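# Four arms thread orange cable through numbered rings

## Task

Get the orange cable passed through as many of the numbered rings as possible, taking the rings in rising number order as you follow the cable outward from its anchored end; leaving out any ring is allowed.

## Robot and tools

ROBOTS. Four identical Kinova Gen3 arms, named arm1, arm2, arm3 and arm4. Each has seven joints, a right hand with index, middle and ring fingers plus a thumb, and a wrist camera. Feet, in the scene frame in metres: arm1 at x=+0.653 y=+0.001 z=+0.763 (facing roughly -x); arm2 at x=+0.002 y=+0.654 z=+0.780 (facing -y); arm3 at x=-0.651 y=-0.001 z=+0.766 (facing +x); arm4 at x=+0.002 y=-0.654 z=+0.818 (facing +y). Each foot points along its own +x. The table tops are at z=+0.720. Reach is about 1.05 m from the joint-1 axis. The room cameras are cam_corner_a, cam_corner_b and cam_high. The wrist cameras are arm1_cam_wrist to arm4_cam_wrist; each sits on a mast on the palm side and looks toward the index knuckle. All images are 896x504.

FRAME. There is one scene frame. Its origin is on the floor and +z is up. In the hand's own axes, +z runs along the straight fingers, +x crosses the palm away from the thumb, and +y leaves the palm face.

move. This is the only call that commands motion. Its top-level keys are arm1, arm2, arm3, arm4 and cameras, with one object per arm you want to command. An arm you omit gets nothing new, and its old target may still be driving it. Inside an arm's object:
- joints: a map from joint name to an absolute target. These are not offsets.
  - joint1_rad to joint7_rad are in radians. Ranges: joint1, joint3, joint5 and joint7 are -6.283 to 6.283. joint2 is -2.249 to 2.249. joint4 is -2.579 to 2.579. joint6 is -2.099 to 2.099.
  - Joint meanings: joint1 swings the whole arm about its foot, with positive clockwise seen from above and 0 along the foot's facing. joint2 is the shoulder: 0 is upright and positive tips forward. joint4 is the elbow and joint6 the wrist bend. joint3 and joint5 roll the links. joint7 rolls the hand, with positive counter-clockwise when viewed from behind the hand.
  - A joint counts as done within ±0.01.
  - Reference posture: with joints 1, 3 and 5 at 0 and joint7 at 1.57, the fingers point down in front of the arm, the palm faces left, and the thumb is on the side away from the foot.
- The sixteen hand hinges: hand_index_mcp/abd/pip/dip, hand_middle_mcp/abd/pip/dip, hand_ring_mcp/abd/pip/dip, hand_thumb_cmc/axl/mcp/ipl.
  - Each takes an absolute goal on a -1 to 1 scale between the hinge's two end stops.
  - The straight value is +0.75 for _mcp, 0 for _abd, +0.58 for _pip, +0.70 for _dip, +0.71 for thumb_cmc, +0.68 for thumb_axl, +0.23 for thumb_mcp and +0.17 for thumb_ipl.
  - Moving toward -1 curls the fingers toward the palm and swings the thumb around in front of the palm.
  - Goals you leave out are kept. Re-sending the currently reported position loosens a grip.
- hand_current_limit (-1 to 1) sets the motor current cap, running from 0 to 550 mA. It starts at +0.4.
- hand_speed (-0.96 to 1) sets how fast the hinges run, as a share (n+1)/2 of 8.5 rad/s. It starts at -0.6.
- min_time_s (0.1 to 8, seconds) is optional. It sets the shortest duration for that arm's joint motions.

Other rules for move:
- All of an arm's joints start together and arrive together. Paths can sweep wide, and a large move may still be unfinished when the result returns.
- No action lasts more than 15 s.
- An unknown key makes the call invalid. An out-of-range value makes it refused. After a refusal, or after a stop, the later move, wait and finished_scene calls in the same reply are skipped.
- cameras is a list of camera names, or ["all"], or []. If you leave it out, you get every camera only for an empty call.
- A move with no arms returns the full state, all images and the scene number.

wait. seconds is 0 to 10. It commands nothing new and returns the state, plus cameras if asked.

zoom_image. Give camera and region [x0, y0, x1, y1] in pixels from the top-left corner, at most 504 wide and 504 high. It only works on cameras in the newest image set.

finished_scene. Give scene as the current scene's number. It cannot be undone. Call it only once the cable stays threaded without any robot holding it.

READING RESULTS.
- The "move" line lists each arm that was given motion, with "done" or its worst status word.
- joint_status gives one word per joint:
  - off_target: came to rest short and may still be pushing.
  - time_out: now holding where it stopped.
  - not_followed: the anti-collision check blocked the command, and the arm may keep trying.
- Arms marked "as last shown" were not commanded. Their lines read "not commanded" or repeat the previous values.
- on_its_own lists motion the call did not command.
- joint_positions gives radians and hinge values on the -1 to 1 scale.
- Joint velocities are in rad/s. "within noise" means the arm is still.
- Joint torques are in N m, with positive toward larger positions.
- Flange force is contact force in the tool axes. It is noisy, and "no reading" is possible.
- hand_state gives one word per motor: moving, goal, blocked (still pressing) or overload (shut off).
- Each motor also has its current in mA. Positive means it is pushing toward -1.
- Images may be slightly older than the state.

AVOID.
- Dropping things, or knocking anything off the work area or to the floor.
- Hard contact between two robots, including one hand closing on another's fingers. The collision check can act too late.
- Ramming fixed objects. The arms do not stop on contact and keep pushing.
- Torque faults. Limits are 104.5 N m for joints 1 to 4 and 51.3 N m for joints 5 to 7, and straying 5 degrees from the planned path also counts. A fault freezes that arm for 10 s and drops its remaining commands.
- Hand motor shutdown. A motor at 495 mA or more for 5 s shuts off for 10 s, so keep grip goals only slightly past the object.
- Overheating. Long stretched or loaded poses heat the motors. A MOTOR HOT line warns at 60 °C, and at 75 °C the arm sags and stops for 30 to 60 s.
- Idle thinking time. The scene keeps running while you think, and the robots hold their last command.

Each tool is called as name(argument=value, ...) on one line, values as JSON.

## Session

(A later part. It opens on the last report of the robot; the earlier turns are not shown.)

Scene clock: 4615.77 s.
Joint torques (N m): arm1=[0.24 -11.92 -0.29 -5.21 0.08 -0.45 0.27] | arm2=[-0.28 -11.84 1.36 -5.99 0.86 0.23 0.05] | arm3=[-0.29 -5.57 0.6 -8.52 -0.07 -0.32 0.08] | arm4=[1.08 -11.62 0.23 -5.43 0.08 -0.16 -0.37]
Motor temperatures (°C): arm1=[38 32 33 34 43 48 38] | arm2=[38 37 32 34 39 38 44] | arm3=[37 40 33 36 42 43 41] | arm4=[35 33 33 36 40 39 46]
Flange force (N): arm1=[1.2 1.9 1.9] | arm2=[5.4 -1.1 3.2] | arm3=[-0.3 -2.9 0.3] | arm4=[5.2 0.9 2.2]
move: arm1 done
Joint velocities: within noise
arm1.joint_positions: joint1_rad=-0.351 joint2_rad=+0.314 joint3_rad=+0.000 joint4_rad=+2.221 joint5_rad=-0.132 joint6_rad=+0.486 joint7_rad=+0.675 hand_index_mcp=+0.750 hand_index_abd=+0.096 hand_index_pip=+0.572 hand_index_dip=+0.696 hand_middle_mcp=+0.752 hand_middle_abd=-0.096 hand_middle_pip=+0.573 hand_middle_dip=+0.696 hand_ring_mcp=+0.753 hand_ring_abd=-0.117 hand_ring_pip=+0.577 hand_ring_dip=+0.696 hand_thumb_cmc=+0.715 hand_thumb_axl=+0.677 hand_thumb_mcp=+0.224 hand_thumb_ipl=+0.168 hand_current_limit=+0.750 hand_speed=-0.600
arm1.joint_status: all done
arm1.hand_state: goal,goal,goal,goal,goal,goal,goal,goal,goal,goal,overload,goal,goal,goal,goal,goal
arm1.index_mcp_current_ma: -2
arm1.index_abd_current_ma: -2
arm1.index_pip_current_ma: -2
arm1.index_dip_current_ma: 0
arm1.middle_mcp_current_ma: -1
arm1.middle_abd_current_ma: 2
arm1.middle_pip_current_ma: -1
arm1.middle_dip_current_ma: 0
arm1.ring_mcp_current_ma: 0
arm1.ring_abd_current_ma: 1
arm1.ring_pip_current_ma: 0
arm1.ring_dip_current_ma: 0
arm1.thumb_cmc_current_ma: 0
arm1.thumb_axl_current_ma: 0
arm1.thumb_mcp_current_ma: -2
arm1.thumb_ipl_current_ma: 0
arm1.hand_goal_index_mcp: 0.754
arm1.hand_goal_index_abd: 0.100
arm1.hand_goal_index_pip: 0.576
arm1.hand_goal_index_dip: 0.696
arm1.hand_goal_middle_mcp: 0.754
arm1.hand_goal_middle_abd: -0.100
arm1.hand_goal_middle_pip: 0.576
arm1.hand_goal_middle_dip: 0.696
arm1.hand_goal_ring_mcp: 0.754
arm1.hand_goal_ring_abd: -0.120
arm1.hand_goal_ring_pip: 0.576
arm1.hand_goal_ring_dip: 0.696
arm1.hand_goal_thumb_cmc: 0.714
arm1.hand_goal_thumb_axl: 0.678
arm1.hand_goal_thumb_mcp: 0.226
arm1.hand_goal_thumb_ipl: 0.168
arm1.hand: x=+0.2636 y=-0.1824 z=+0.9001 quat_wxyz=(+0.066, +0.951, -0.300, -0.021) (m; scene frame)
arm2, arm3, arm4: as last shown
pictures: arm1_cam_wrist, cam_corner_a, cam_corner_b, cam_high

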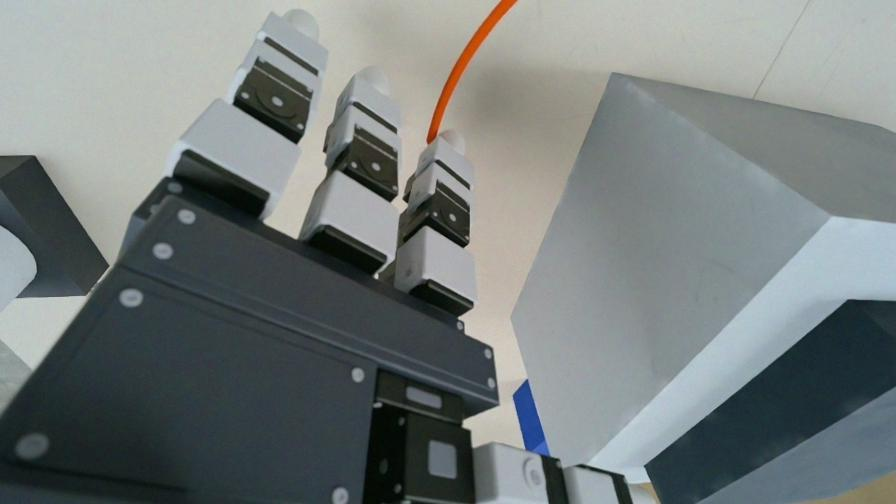

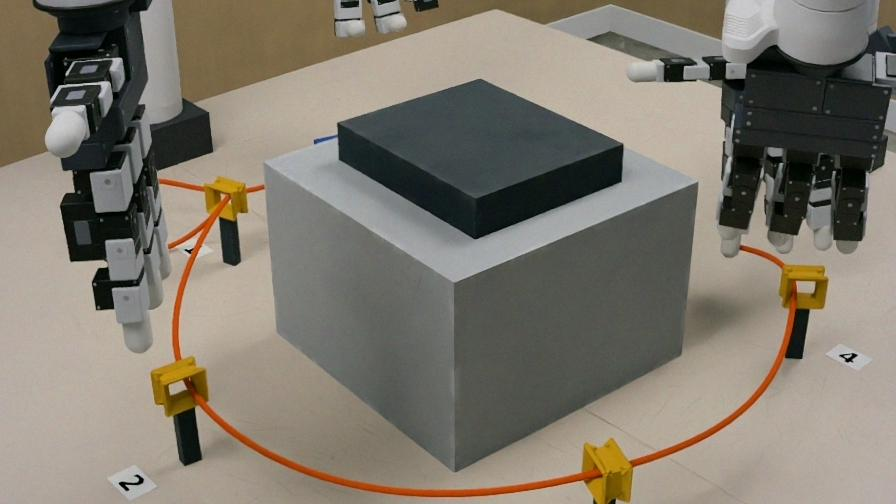

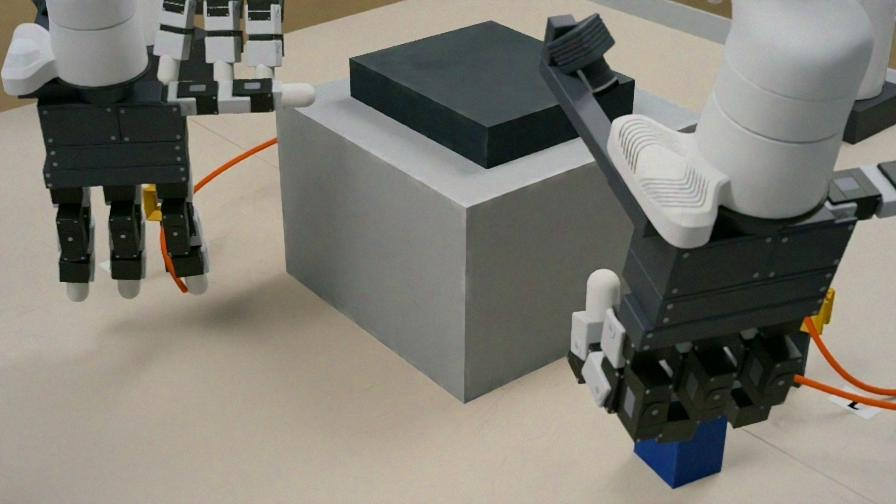

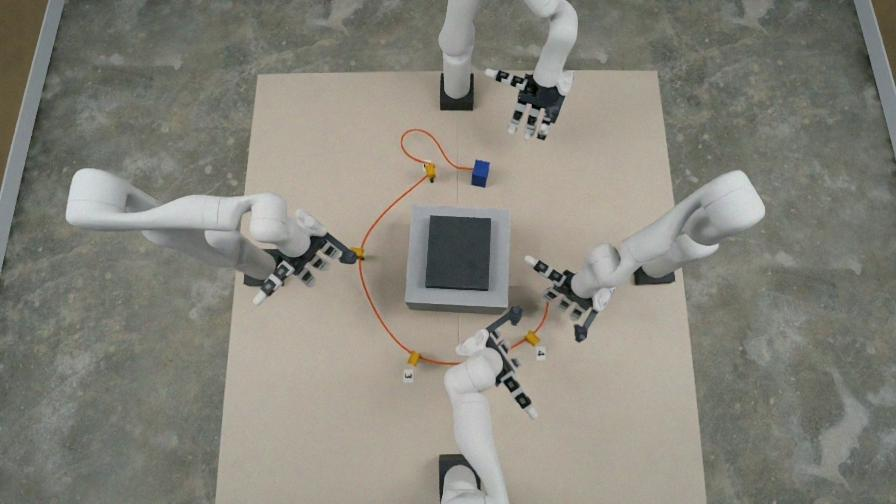

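move(arm1={"joints":{"joint1_rad":-0.3258,"joint2_rad":0.057,"joint3_rad":0,"joint4_rad":2.0455,"joint5_rad":-0.081,"joint6_rad":0.9184,"joint7_rad":0.6325},"min_time_s":1.5}, cameras=["arm1_cam_wrist","cam_corner_b","cam_high","cam_corner_a"])

zoom_image(camera="cam_corner_b", region=[40, 120, 280, 320])

zoom_image(camera="cam_high", region=[400, 230, 600, 390])

Scene clock: 4632.77 s.
Joint torques (N m): arm1=[0.32 -9.63 -0.42 -7.67 -0.01 -0.48 0.27] | arm2=[-0.2 -11.84 1.38 -6.01 0.83 0.22 0.06] | arm3=[-0.24 -5.53 0.46 -8.53 -0.02 -0.28 0.06] | arm4=[1.07 -11.6 0.26 -5.46 0.09 -0.17 -0.37]
Motor temperatures (°C): arm1=[38 32 33 34 43 48 38] | arm2=[38 37 32 34 39 38 44] | arm3=[37 40 33 36 42 43 41] | arm4=[35 33 33 36 40 39 46]
Flange force (N): arm1=[0.0 1.9 1.5] | arm2=[5.3 -1.3 3.2] | arm3=[-0.6 -2.8 0.5] | arm4=[5.1 0.9 2.1]
move: arm1 done
Joint velocities: within noise
arm1.joint_positions: joint1_rad=-0.326 joint2_rad=+0.057 joint3_rad=+0.000 joint4_rad=+2.046 joint5_rad=-0.081 joint6_rad=+0.918 joint7_rad=+0.632 hand_index_mcp=+0.752 hand_index_abd=+0.096 hand_index_pip=+0.573 hand_index_dip=+0.696 hand_middle_mcp=+0.752 hand_middle_abd=-0.096 hand_middle_pip=+0.573 hand_middle_dip=+0.696 hand_ring_mcp=+0.753 hand_ring_abd=-0.117 hand_ring_pip=+0.577 hand_ring_dip=+0.696 hand_thumb_cmc=+0.715 hand_thumb_axl=+0.677 hand_thumb_mcp=+0.223 hand_thumb_ipl=+0.168 hand_current_limit=+0.750 hand_speed=-0.600
arm1.joint_status: all done
arm1.hand_state: goal,goal,goal,goal,goal,goal,goal,goal,goal,goal,overload,goal,goal,goal,goal,goal
arm1.index_mcp_current_ma: -1
arm1.index_abd_current_ma: -2
arm1.index_pip_current_ma: -1
arm1.index_dip_current_ma: 0
arm1.middle_mcp_current_ma: -1
arm1.middle_abd_current_ma: 2
arm1.middle_pip_current_ma: -1
arm1.middle_dip_current_ma: 0
arm1.ring_mcp_current_ma: 0
arm1.ring_abd_current_ma: 1
arm1.ring_pip_current_ma: 0
arm1.ring_dip_current_ma: 0
arm1.thumb_cmc_current_ma: 0
arm1.thumb_axl_current_ma: 0
arm1.thumb_mcp_current_ma: -2
arm1.thumb_ipl_current_ma: 0
arm1.hand_goal_index_mcp: 0.754
arm1.hand_goal_index_abd: 0.100
arm1.hand_goal_index_pip: 0.576
arm1.hand_goal_index_dip: 0.696
arm1.hand_goal_middle_mcp: 0.754
arm1.hand_goal_middle_abd: -0.100
arm1.hand_goal_middle_pip: 0.576
arm1.hand_goal_middle_dip: 0.696
arm1.hand_goal_ring_mcp: 0.754
arm1.hand_goal_ring_abd: -0.120
arm1.hand_goal_ring_pip: 0.576
arm1.hand_goal_ring_dip: 0.696
arm1.hand_goal_thumb_cmc: 0.714
arm1.hand_goal_thumb_axl: 0.678
arm1.hand_goal_thumb_mcp: 0.226
arm1.hand_goal_thumb_ipl: 0.168
arm1.hand: x=+0.2732 y=-0.1688 z=+1.0190 quat_wxyz=(+0.066, +0.951, -0.300, -0.021) (m; scene frame)
arm2, arm3, arm4: as last shown
pictures: arm1_cam_wrist, cam_corner_a, cam_corner_b, cam_high

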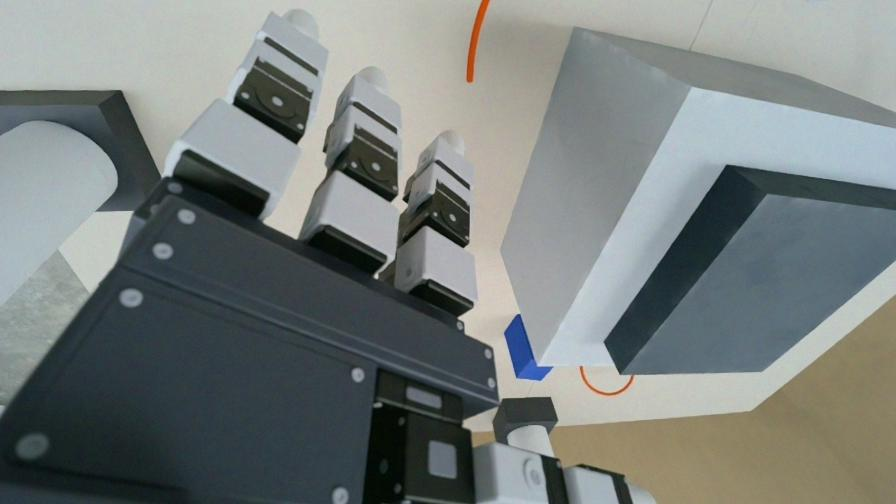

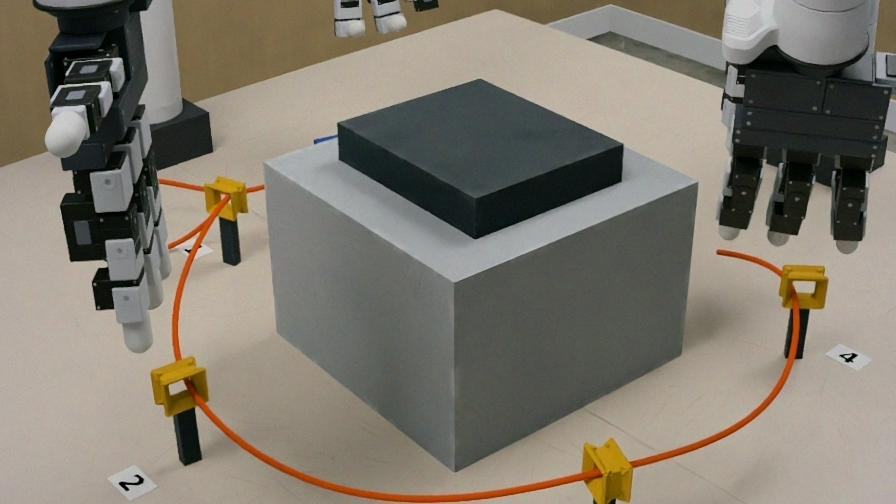

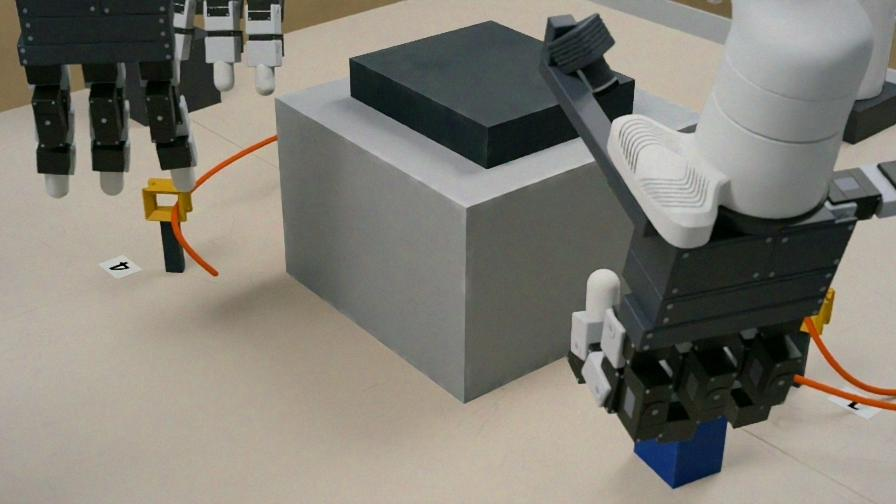

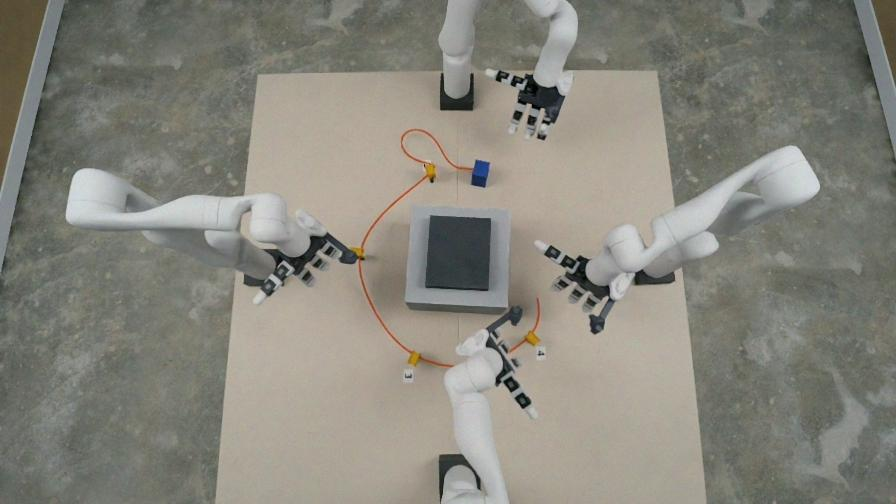

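Scaled by 2.100 from the camera's 896x504 image, which has a finer 1280x720 frame.

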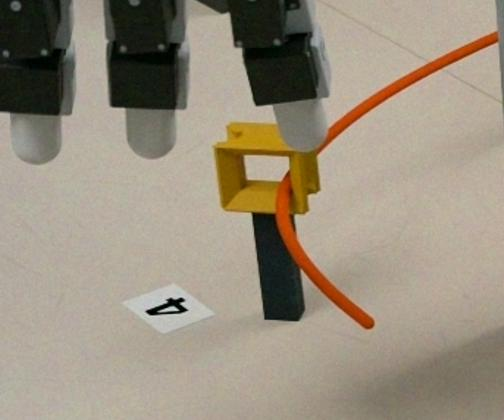

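Scaled by 2.520 from the camera's 896x504 image, which has a finer 1280x720 frame.

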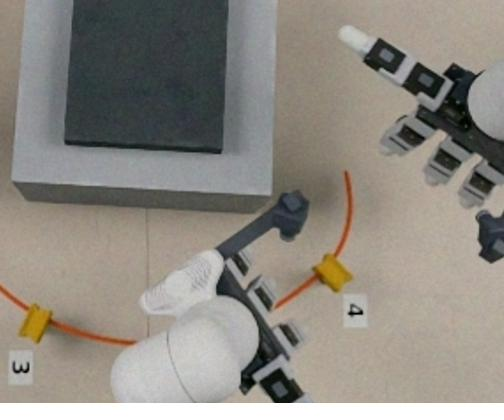

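zoom_image(camera="cam_corner_a", region=[140, 150, 340, 300])

zoom_image(camera="cam_corner_b", region=[760, 260, 896, 430])

Scaled by 2.520 from the camera's 896x504 image, which has a finer 1280x720 frame.

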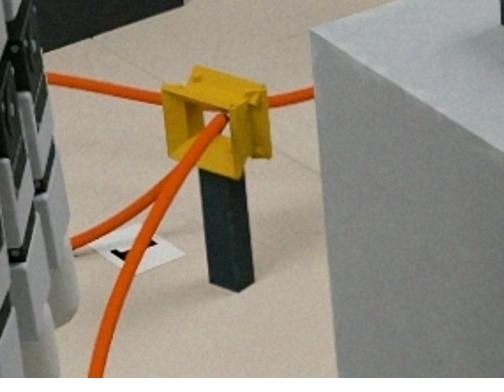

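Scaled by 2.965 from the camera's 896x504 image, which has a finer 1280x720 frame.

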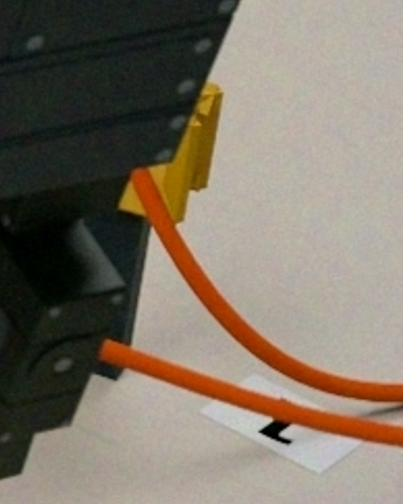

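wait(seconds=0.2, cameras=["all"])

zoom_image(camera="cam_corner_a", region=[140, 170, 280, 270])

zoom_image(camera="cam_high", region=[390, 115, 500, 205])

zoom_image(camera="cam_corner_b", region=[776, 270, 896, 410])

Scene clock: 4650.23 s.
Joint torques (N m): arm1=[0.27 -9.61 -0.38 -7.72 -0.02 -0.48 0.27] | arm2=[-0.3 -11.92 1.38 -5.95 0.86 0.23 0.04] | arm3=[-0.31 -5.56 0.49 -8.49 0.01 -0.27 0.06] | arm4=[1.13 -11.61 0.22 -5.43 0.07 -0.16 -0.38]
Motor temperatures (°C): arm1=[38 32 33 35 43 48 38] | arm2=[38 37 32 34 39 38 44] | arm3=[37 40 33 36 42 43 41] | arm4=[35 33 33 36 40 39 46]
Flange force (N): arm1=[0.0 1.7 1.6] | arm2=[5.6 -1.0 3.3] | arm3=[-0.5 -2.6 0.4] | arm4=[5.2 0.8 2.1]
Joint velocities: within noise
arm1.joint_positions: joint1_rad=-0.326 joint2_rad=+0.057 joint3_rad=+0.000 joint4_rad=+2.045 joint5_rad=-0.081 joint6_rad=+0.918 joint7_rad=+0.632 hand_index_mcp=+0.752 hand_index_abd=+0.096 hand_index_pip=+0.573 hand_index_dip=+0.696 hand_middle_mcp=+0.752 hand_middle_abd=-0.096 hand_middle_pip=+0.573 hand_middle_dip=+0.696 hand_ring_mcp=+0.753 hand_ring_abd=-0.117 hand_ring_pip=+0.577 hand_ring_dip=+0.696 hand_thumb_cmc=+0.715 hand_thumb_axl=+0.677 hand_thumb_mcp=+0.223 hand_thumb_ipl=+0.168 hand_current_limit=+0.750 hand_speed=-0.600
arm1.joint_status: all done
arm1.hand_state: goal,goal,goal,goal,goal,goal,goal,goal,goal,goal,overload,goal,goal,goal,goal,goal
arm1.index_mcp_current_ma: -1
arm1.index_abd_current_ma: -2
arm1.index_pip_current_ma: -1
arm1.index_dip_current_ma: 0
arm1.middle_mcp_current_ma: -1
arm1.middle_abd_current_ma: 2
arm1.middle_pip_current_ma: -1
arm1.middle_dip_current_ma: 0
arm1.ring_mcp_current_ma: 0
arm1.ring_abd_current_ma: 1
arm1.ring_pip_current_ma: 0
arm1.ring_dip_current_ma: 0
arm1.thumb_cmc_current_ma: 0
arm1.thumb_axl_current_ma: 0
arm1.thumb_mcp_current_ma: -2
arm1.thumb_ipl_current_ma: 0
arm1.hand_goal_index_mcp: 0.754
arm1.hand_goal_index_abd: 0.100
arm1.hand_goal_index_pip: 0.576
arm1.hand_goal_index_dip: 0.696
arm1.hand_goal_middle_mcp: 0.754
arm1.hand_goal_middle_abd: -0.100
arm1.hand_goal_middle_pip: 0.576
arm1.hand_goal_middle_dip: 0.696
arm1.hand_goal_ring_mcp: 0.754
arm1.hand_goal_ring_abd: -0.120
arm1.hand_goal_ring_pip: 0.576
arm1.hand_goal_ring_dip: 0.696
arm1.hand_goal_thumb_cmc: 0.714
arm1.hand_goal_thumb_axl: 0.678
arm1.hand_goal_thumb_mcp: 0.226
arm1.hand_goal_thumb_ipl: 0.168
arm1.hand: x=+0.2732 y=-0.1688 z=+1.0190 quat_wxyz=(+0.066, +0.951, -0.300, -0.021) (m; scene frame)
arm2.joint_positions: joint1_rad=-1.200 joint2_rad=+0.177 joint3_rad=+0.000 joint4_rad=+2.145 joint5_rad=+0.350 joint6_rad=+0.855 joint7_rad=-1.797 hand_index_mcp=+0.759 hand_index_abd=+0.057 hand_index_pip=+0.580 hand_index_dip=-0.638 hand_middle_mcp=+0.759 hand_middle_abd=-0.117 hand_middle_pip=+0.580 hand_middle_dip=-0.637 hand_ring_mcp=+0.852 hand_ring_abd=-0.097 hand_ring_pip=-0.893 hand_ring_dip=-0.172 hand_thumb_cmc=+0.717 hand_thumb_axl=+0.677 hand_thumb_mcp=+0.223 hand_thumb_ipl=+0.168 hand_current_limit=+0.750 hand_speed=-0.600
arm2.joint_status: not commanded
arm2.hand_state: goal,goal,goal,goal,goal,goal,goal,goal,goal,goal,goal,goal,goal,goal,goal,goal
arm2.index_mcp_current_ma: 10
arm2.index_abd_current_ma: -5
arm2.index_pip_current_ma: 9
arm2.index_dip_current_ma: 0
arm2.middle_mcp_current_ma: 12
arm2.middle_abd_current_ma: 6
arm2.middle_pip_current_ma: 8
arm2.middle_dip_current_ma: 2
arm2.ring_mcp_current_ma: 4
arm2.ring_abd_current_ma: 4
arm2.ring_pip_current_ma: 12
arm2.ring_dip_current_ma: 5
arm2.thumb_cmc_current_ma: 5
arm2.thumb_axl_current_ma: -1
arm2.thumb_mcp_current_ma: -7
arm2.thumb_ipl_current_ma: 0
arm2.hand_goal_index_mcp: 0.754
arm2.hand_goal_index_abd: 0.060
arm2.hand_goal_index_pip: 0.576
arm2.hand_goal_index_dip: -0.638
arm2.hand_goal_middle_mcp: 0.754
arm2.hand_goal_middle_abd: -0.120
arm2.hand_goal_middle_pip: 0.576
arm2.hand_goal_middle_dip: -0.638
arm2.hand_goal_ring_mcp: 0.850
arm2.hand_goal_ring_abd: -0.100
arm2.hand_goal_ring_pip: -0.898
arm2.hand_goal_ring_dip: -0.174
arm2.hand_goal_thumb_cmc: 0.714
arm2.hand_goal_thumb_axl: 0.678
arm2.hand_goal_thumb_mcp: 0.226
arm2.hand_goal_thumb_ipl: 0.168
arm2.hand: x=+0.1895 y=+0.3765 z=+0.9980 quat_wxyz=(+0.130, +0.973, -0.189, -0.026) (m; scene frame)
arm3.joint_positions: joint1_rad=+0.000 joint2_rad=-0.100 joint3_rad=+0.000 joint4_rad=+2.000 joint5_rad=+0.050 joint6_rad=+1.240 joint7_rad=+5.600 hand_index_mcp=+0.756 hand_index_abd=+0.096 hand_index_pip=+0.578 hand_index_dip=+0.696 hand_middle_mcp=+0.756 hand_middle_abd=-0.096 hand_middle_pip=+0.579 hand_middle_dip=+0.696 hand_ring_mcp=+0.756 hand_ring_abd=-0.097 hand_ring_pip=+0.576 hand_ring_dip=+0.693 hand_thumb_cmc=+0.715 hand_thumb_axl=+0.677 hand_thumb_mcp=+0.223 hand_thumb_ipl=+0.168 hand_current_limit=+0.750 hand_speed=-0.600
arm3.joint_status: not commanded
arm3.hand_state: goal,goal,goal,goal,goal,goal,goal,goal,goal,goal,goal,goal,goal,goal,goal,goal
arm3.index_mcp_current_ma: 0
arm3.index_abd_current_ma: -1
arm3.index_pip_current_ma: 1
arm3.index_dip_current_ma: 0
arm3.middle_mcp_current_ma: 0
arm3.middle_abd_current_ma: 1
arm3.middle_pip_current_ma: 1
arm3.middle_dip_current_ma: 0
arm3.ring_mcp_current_ma: 1
arm3.ring_abd_current_ma: 1
arm3.ring_pip_current_ma: -1
arm3.ring_dip_current_ma: -1
arm3.thumb_cmc_current_ma: 0
arm3.thumb_axl_current_ma: 0
arm3.thumb_mcp_current_ma: -1
arm3.thumb_ipl_current_ma: 0
arm3.hand_goal_index_mcp: 0.754
arm3.hand_goal_index_abd: 0.100
arm3.hand_goal_index_pip: 0.576
arm3.hand_goal_index_dip: 0.696
arm3.hand_goal_middle_mcp: 0.754
arm3.hand_goal_middle_abd: -0.100
arm3.hand_goal_middle_pip: 0.576
arm3.hand_goal_middle_dip: 0.696
arm3.hand_goal_ring_mcp: 0.754
arm3.hand_goal_ring_abd: -0.100
arm3.hand_goal_ring_pip: 0.578
arm3.hand_goal_ring_dip: 0.696
arm3.hand_goal_thumb_cmc: 0.714
arm3.hand_goal_thumb_axl: 0.678
arm3.hand_goal_thumb_mcp: 0.226
arm3.hand_goal_thumb_ipl: 0.168
arm3.hand: x=-0.3430 y=-0.1115 z=+1.0705 quat_wxyz=(-0.021, -0.899, -0.437, +0.008) (m; scene frame)
arm4.joint_positions: joint1_rad=+0.006 joint2_rad=+0.204 joint3_rad=+0.000 joint4_rad=+2.174 joint5_rad=+0.508 joint6_rad=+0.638 joint7_rad=-1.398 hand_index_mcp=+0.760 hand_index_abd=+0.097 hand_index_pip=+0.580 hand_index_dip=+0.696 hand_middle_mcp=+0.760 hand_middle_abd=-0.097 hand_middle_pip=+0.580 hand_middle_dip=+0.699 hand_ring_mcp=+0.760 hand_ring_abd=-0.097 hand_ring_pip=+0.576 hand_ring_dip=+0.693 hand_thumb_cmc=+0.715 hand_thumb_axl=+0.677 hand_thumb_mcp=+0.223 hand_thumb_ipl=+0.168 hand_current_limit=+0.750 hand_speed=-0.600
arm4.joint_status: not commanded
arm4.hand_state: goal,goal,goal,goal,goal,goal,goal,goal,goal,goal,goal,goal,goal,goal,goal,goal
arm4.index_mcp_current_ma: 4
arm4.index_abd_current_ma: -1
arm4.index_pip_current_ma: 2
arm4.index_dip_current_ma: 0
arm4.middle_mcp_current_ma: 3
arm4.middle_abd_current_ma: 1
arm4.middle_pip_current_ma: 2
arm4.middle_dip_current_ma: 1
arm4.ring_mcp_current_ma: 4
arm4.ring_abd_current_ma: 1
arm4.ring_pip_current_ma: -1
arm4.ring_dip_current_ma: -1
arm4.thumb_cmc_current_ma: 0
arm4.thumb_axl_current_ma: 0
arm4.thumb_mcp_current_ma: -1
arm4.thumb_ipl_current_ma: 0
arm4.hand_goal_index_mcp: 0.754
arm4.hand_goal_index_abd: 0.100
arm4.hand_goal_index_pip: 0.576
arm4.hand_goal_index_dip: 0.696
arm4.hand_goal_middle_mcp: 0.754
arm4.hand_goal_middle_abd: -0.100
arm4.hand_goal_middle_pip: 0.576
arm4.hand_goal_middle_dip: 0.696
arm4.hand_goal_ring_mcp: 0.754
arm4.hand_goal_ring_abd: -0.100
arm4.hand_goal_ring_pip: 0.578
arm4.hand_goal_ring_dip: 0.696
arm4.hand_goal_thumb_cmc: 0.714
arm4.hand_goal_thumb_axl: 0.678
arm4.hand_goal_thumb_mcp: 0.226
arm4.hand_goal_thumb_ipl: 0.168
arm4.hand: x=+0.1838 y=-0.2688 z=+1.0351 quat_wxyz=(+0.082, +0.463, +0.869, +0.153) (m; scene frame)
wait: 0.20 s; at rest from the start
pictures: arm1_cam_wrist, arm2_cam_wrist, arm3_cam_wrist, arm4_cam_wrist, cam_corner_a, cam_corner_b, cam_high

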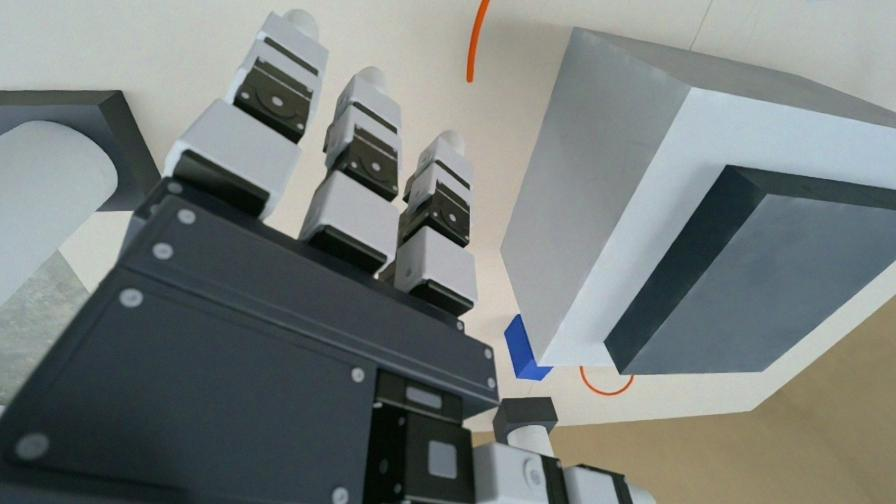

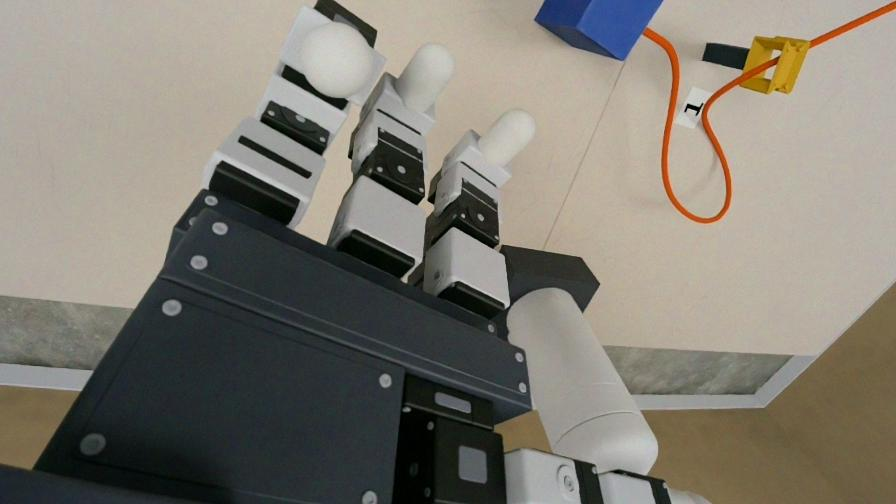

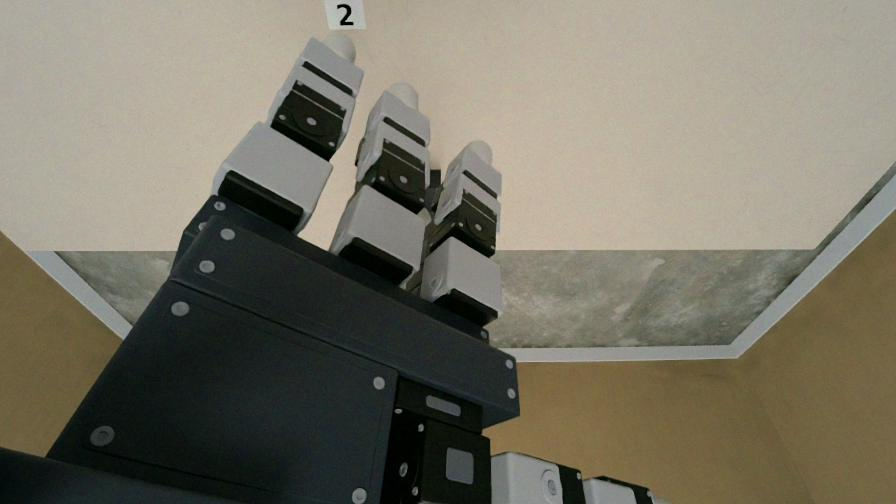

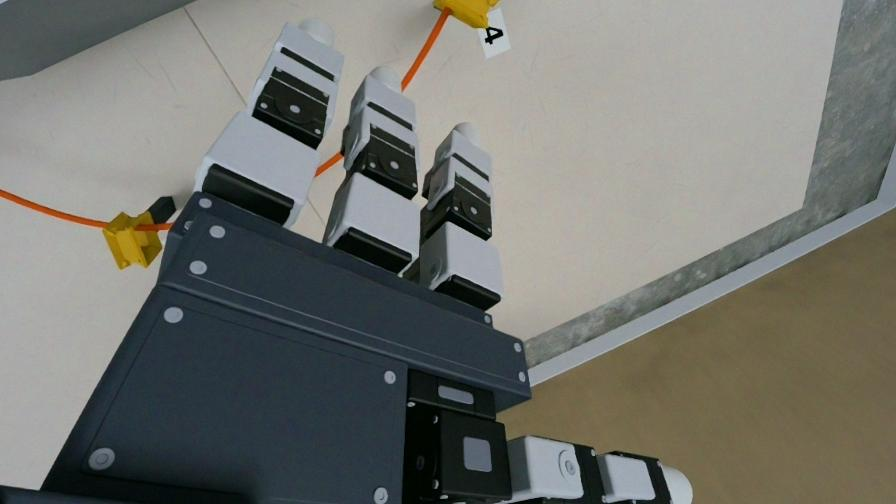

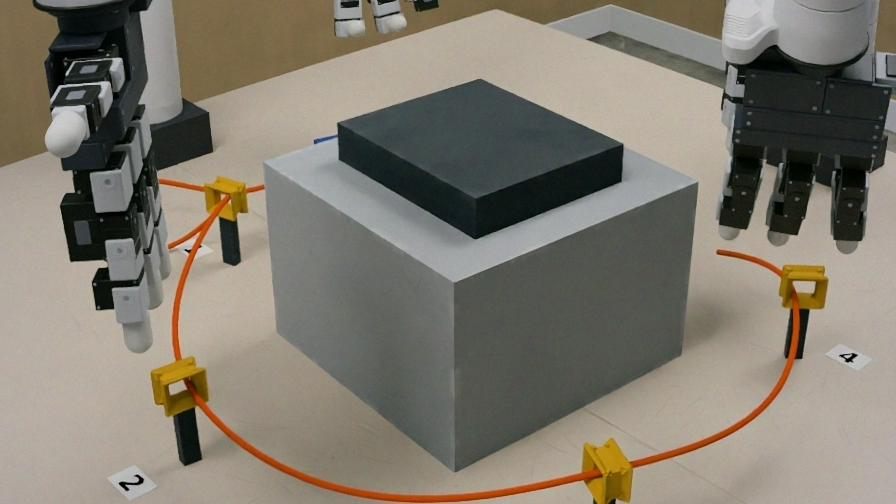

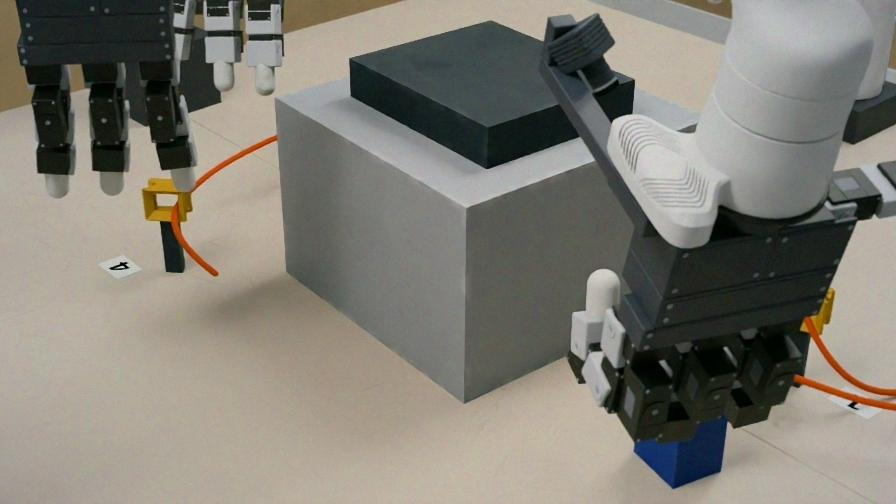

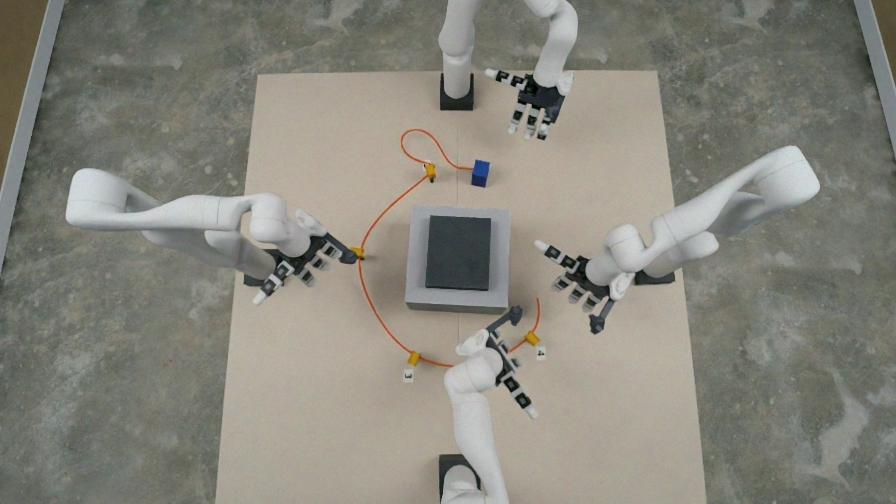

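Scaled by 3.600 from the camera's 896x504 image, which has a finer 1280x720 frame.

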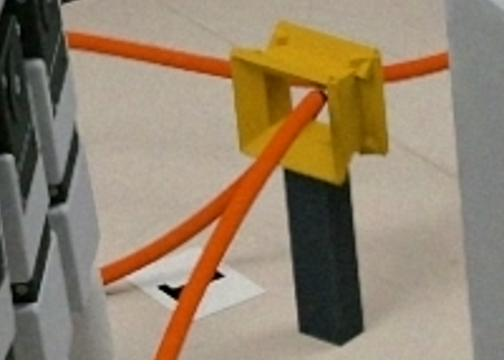

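Scaled by 4.582 from the camera's 896x504 image, which has a finer 1280x720 frame.

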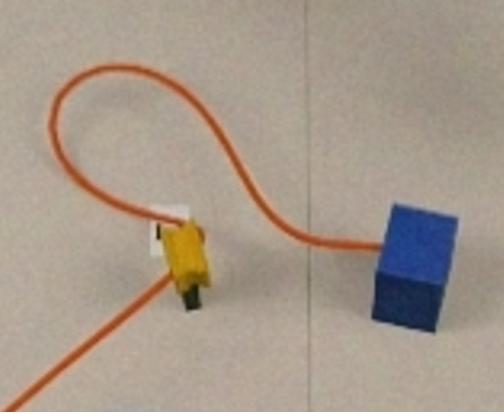

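Scaled by 3.600 from the camera's 896x504 image, which has a finer 1280x720 frame.

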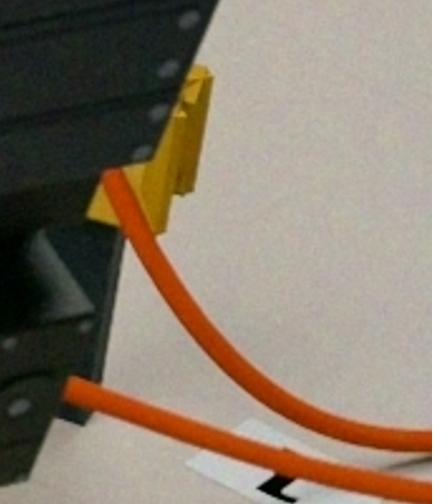

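finished_scene(scene=2)

The scene is finished: the task was done.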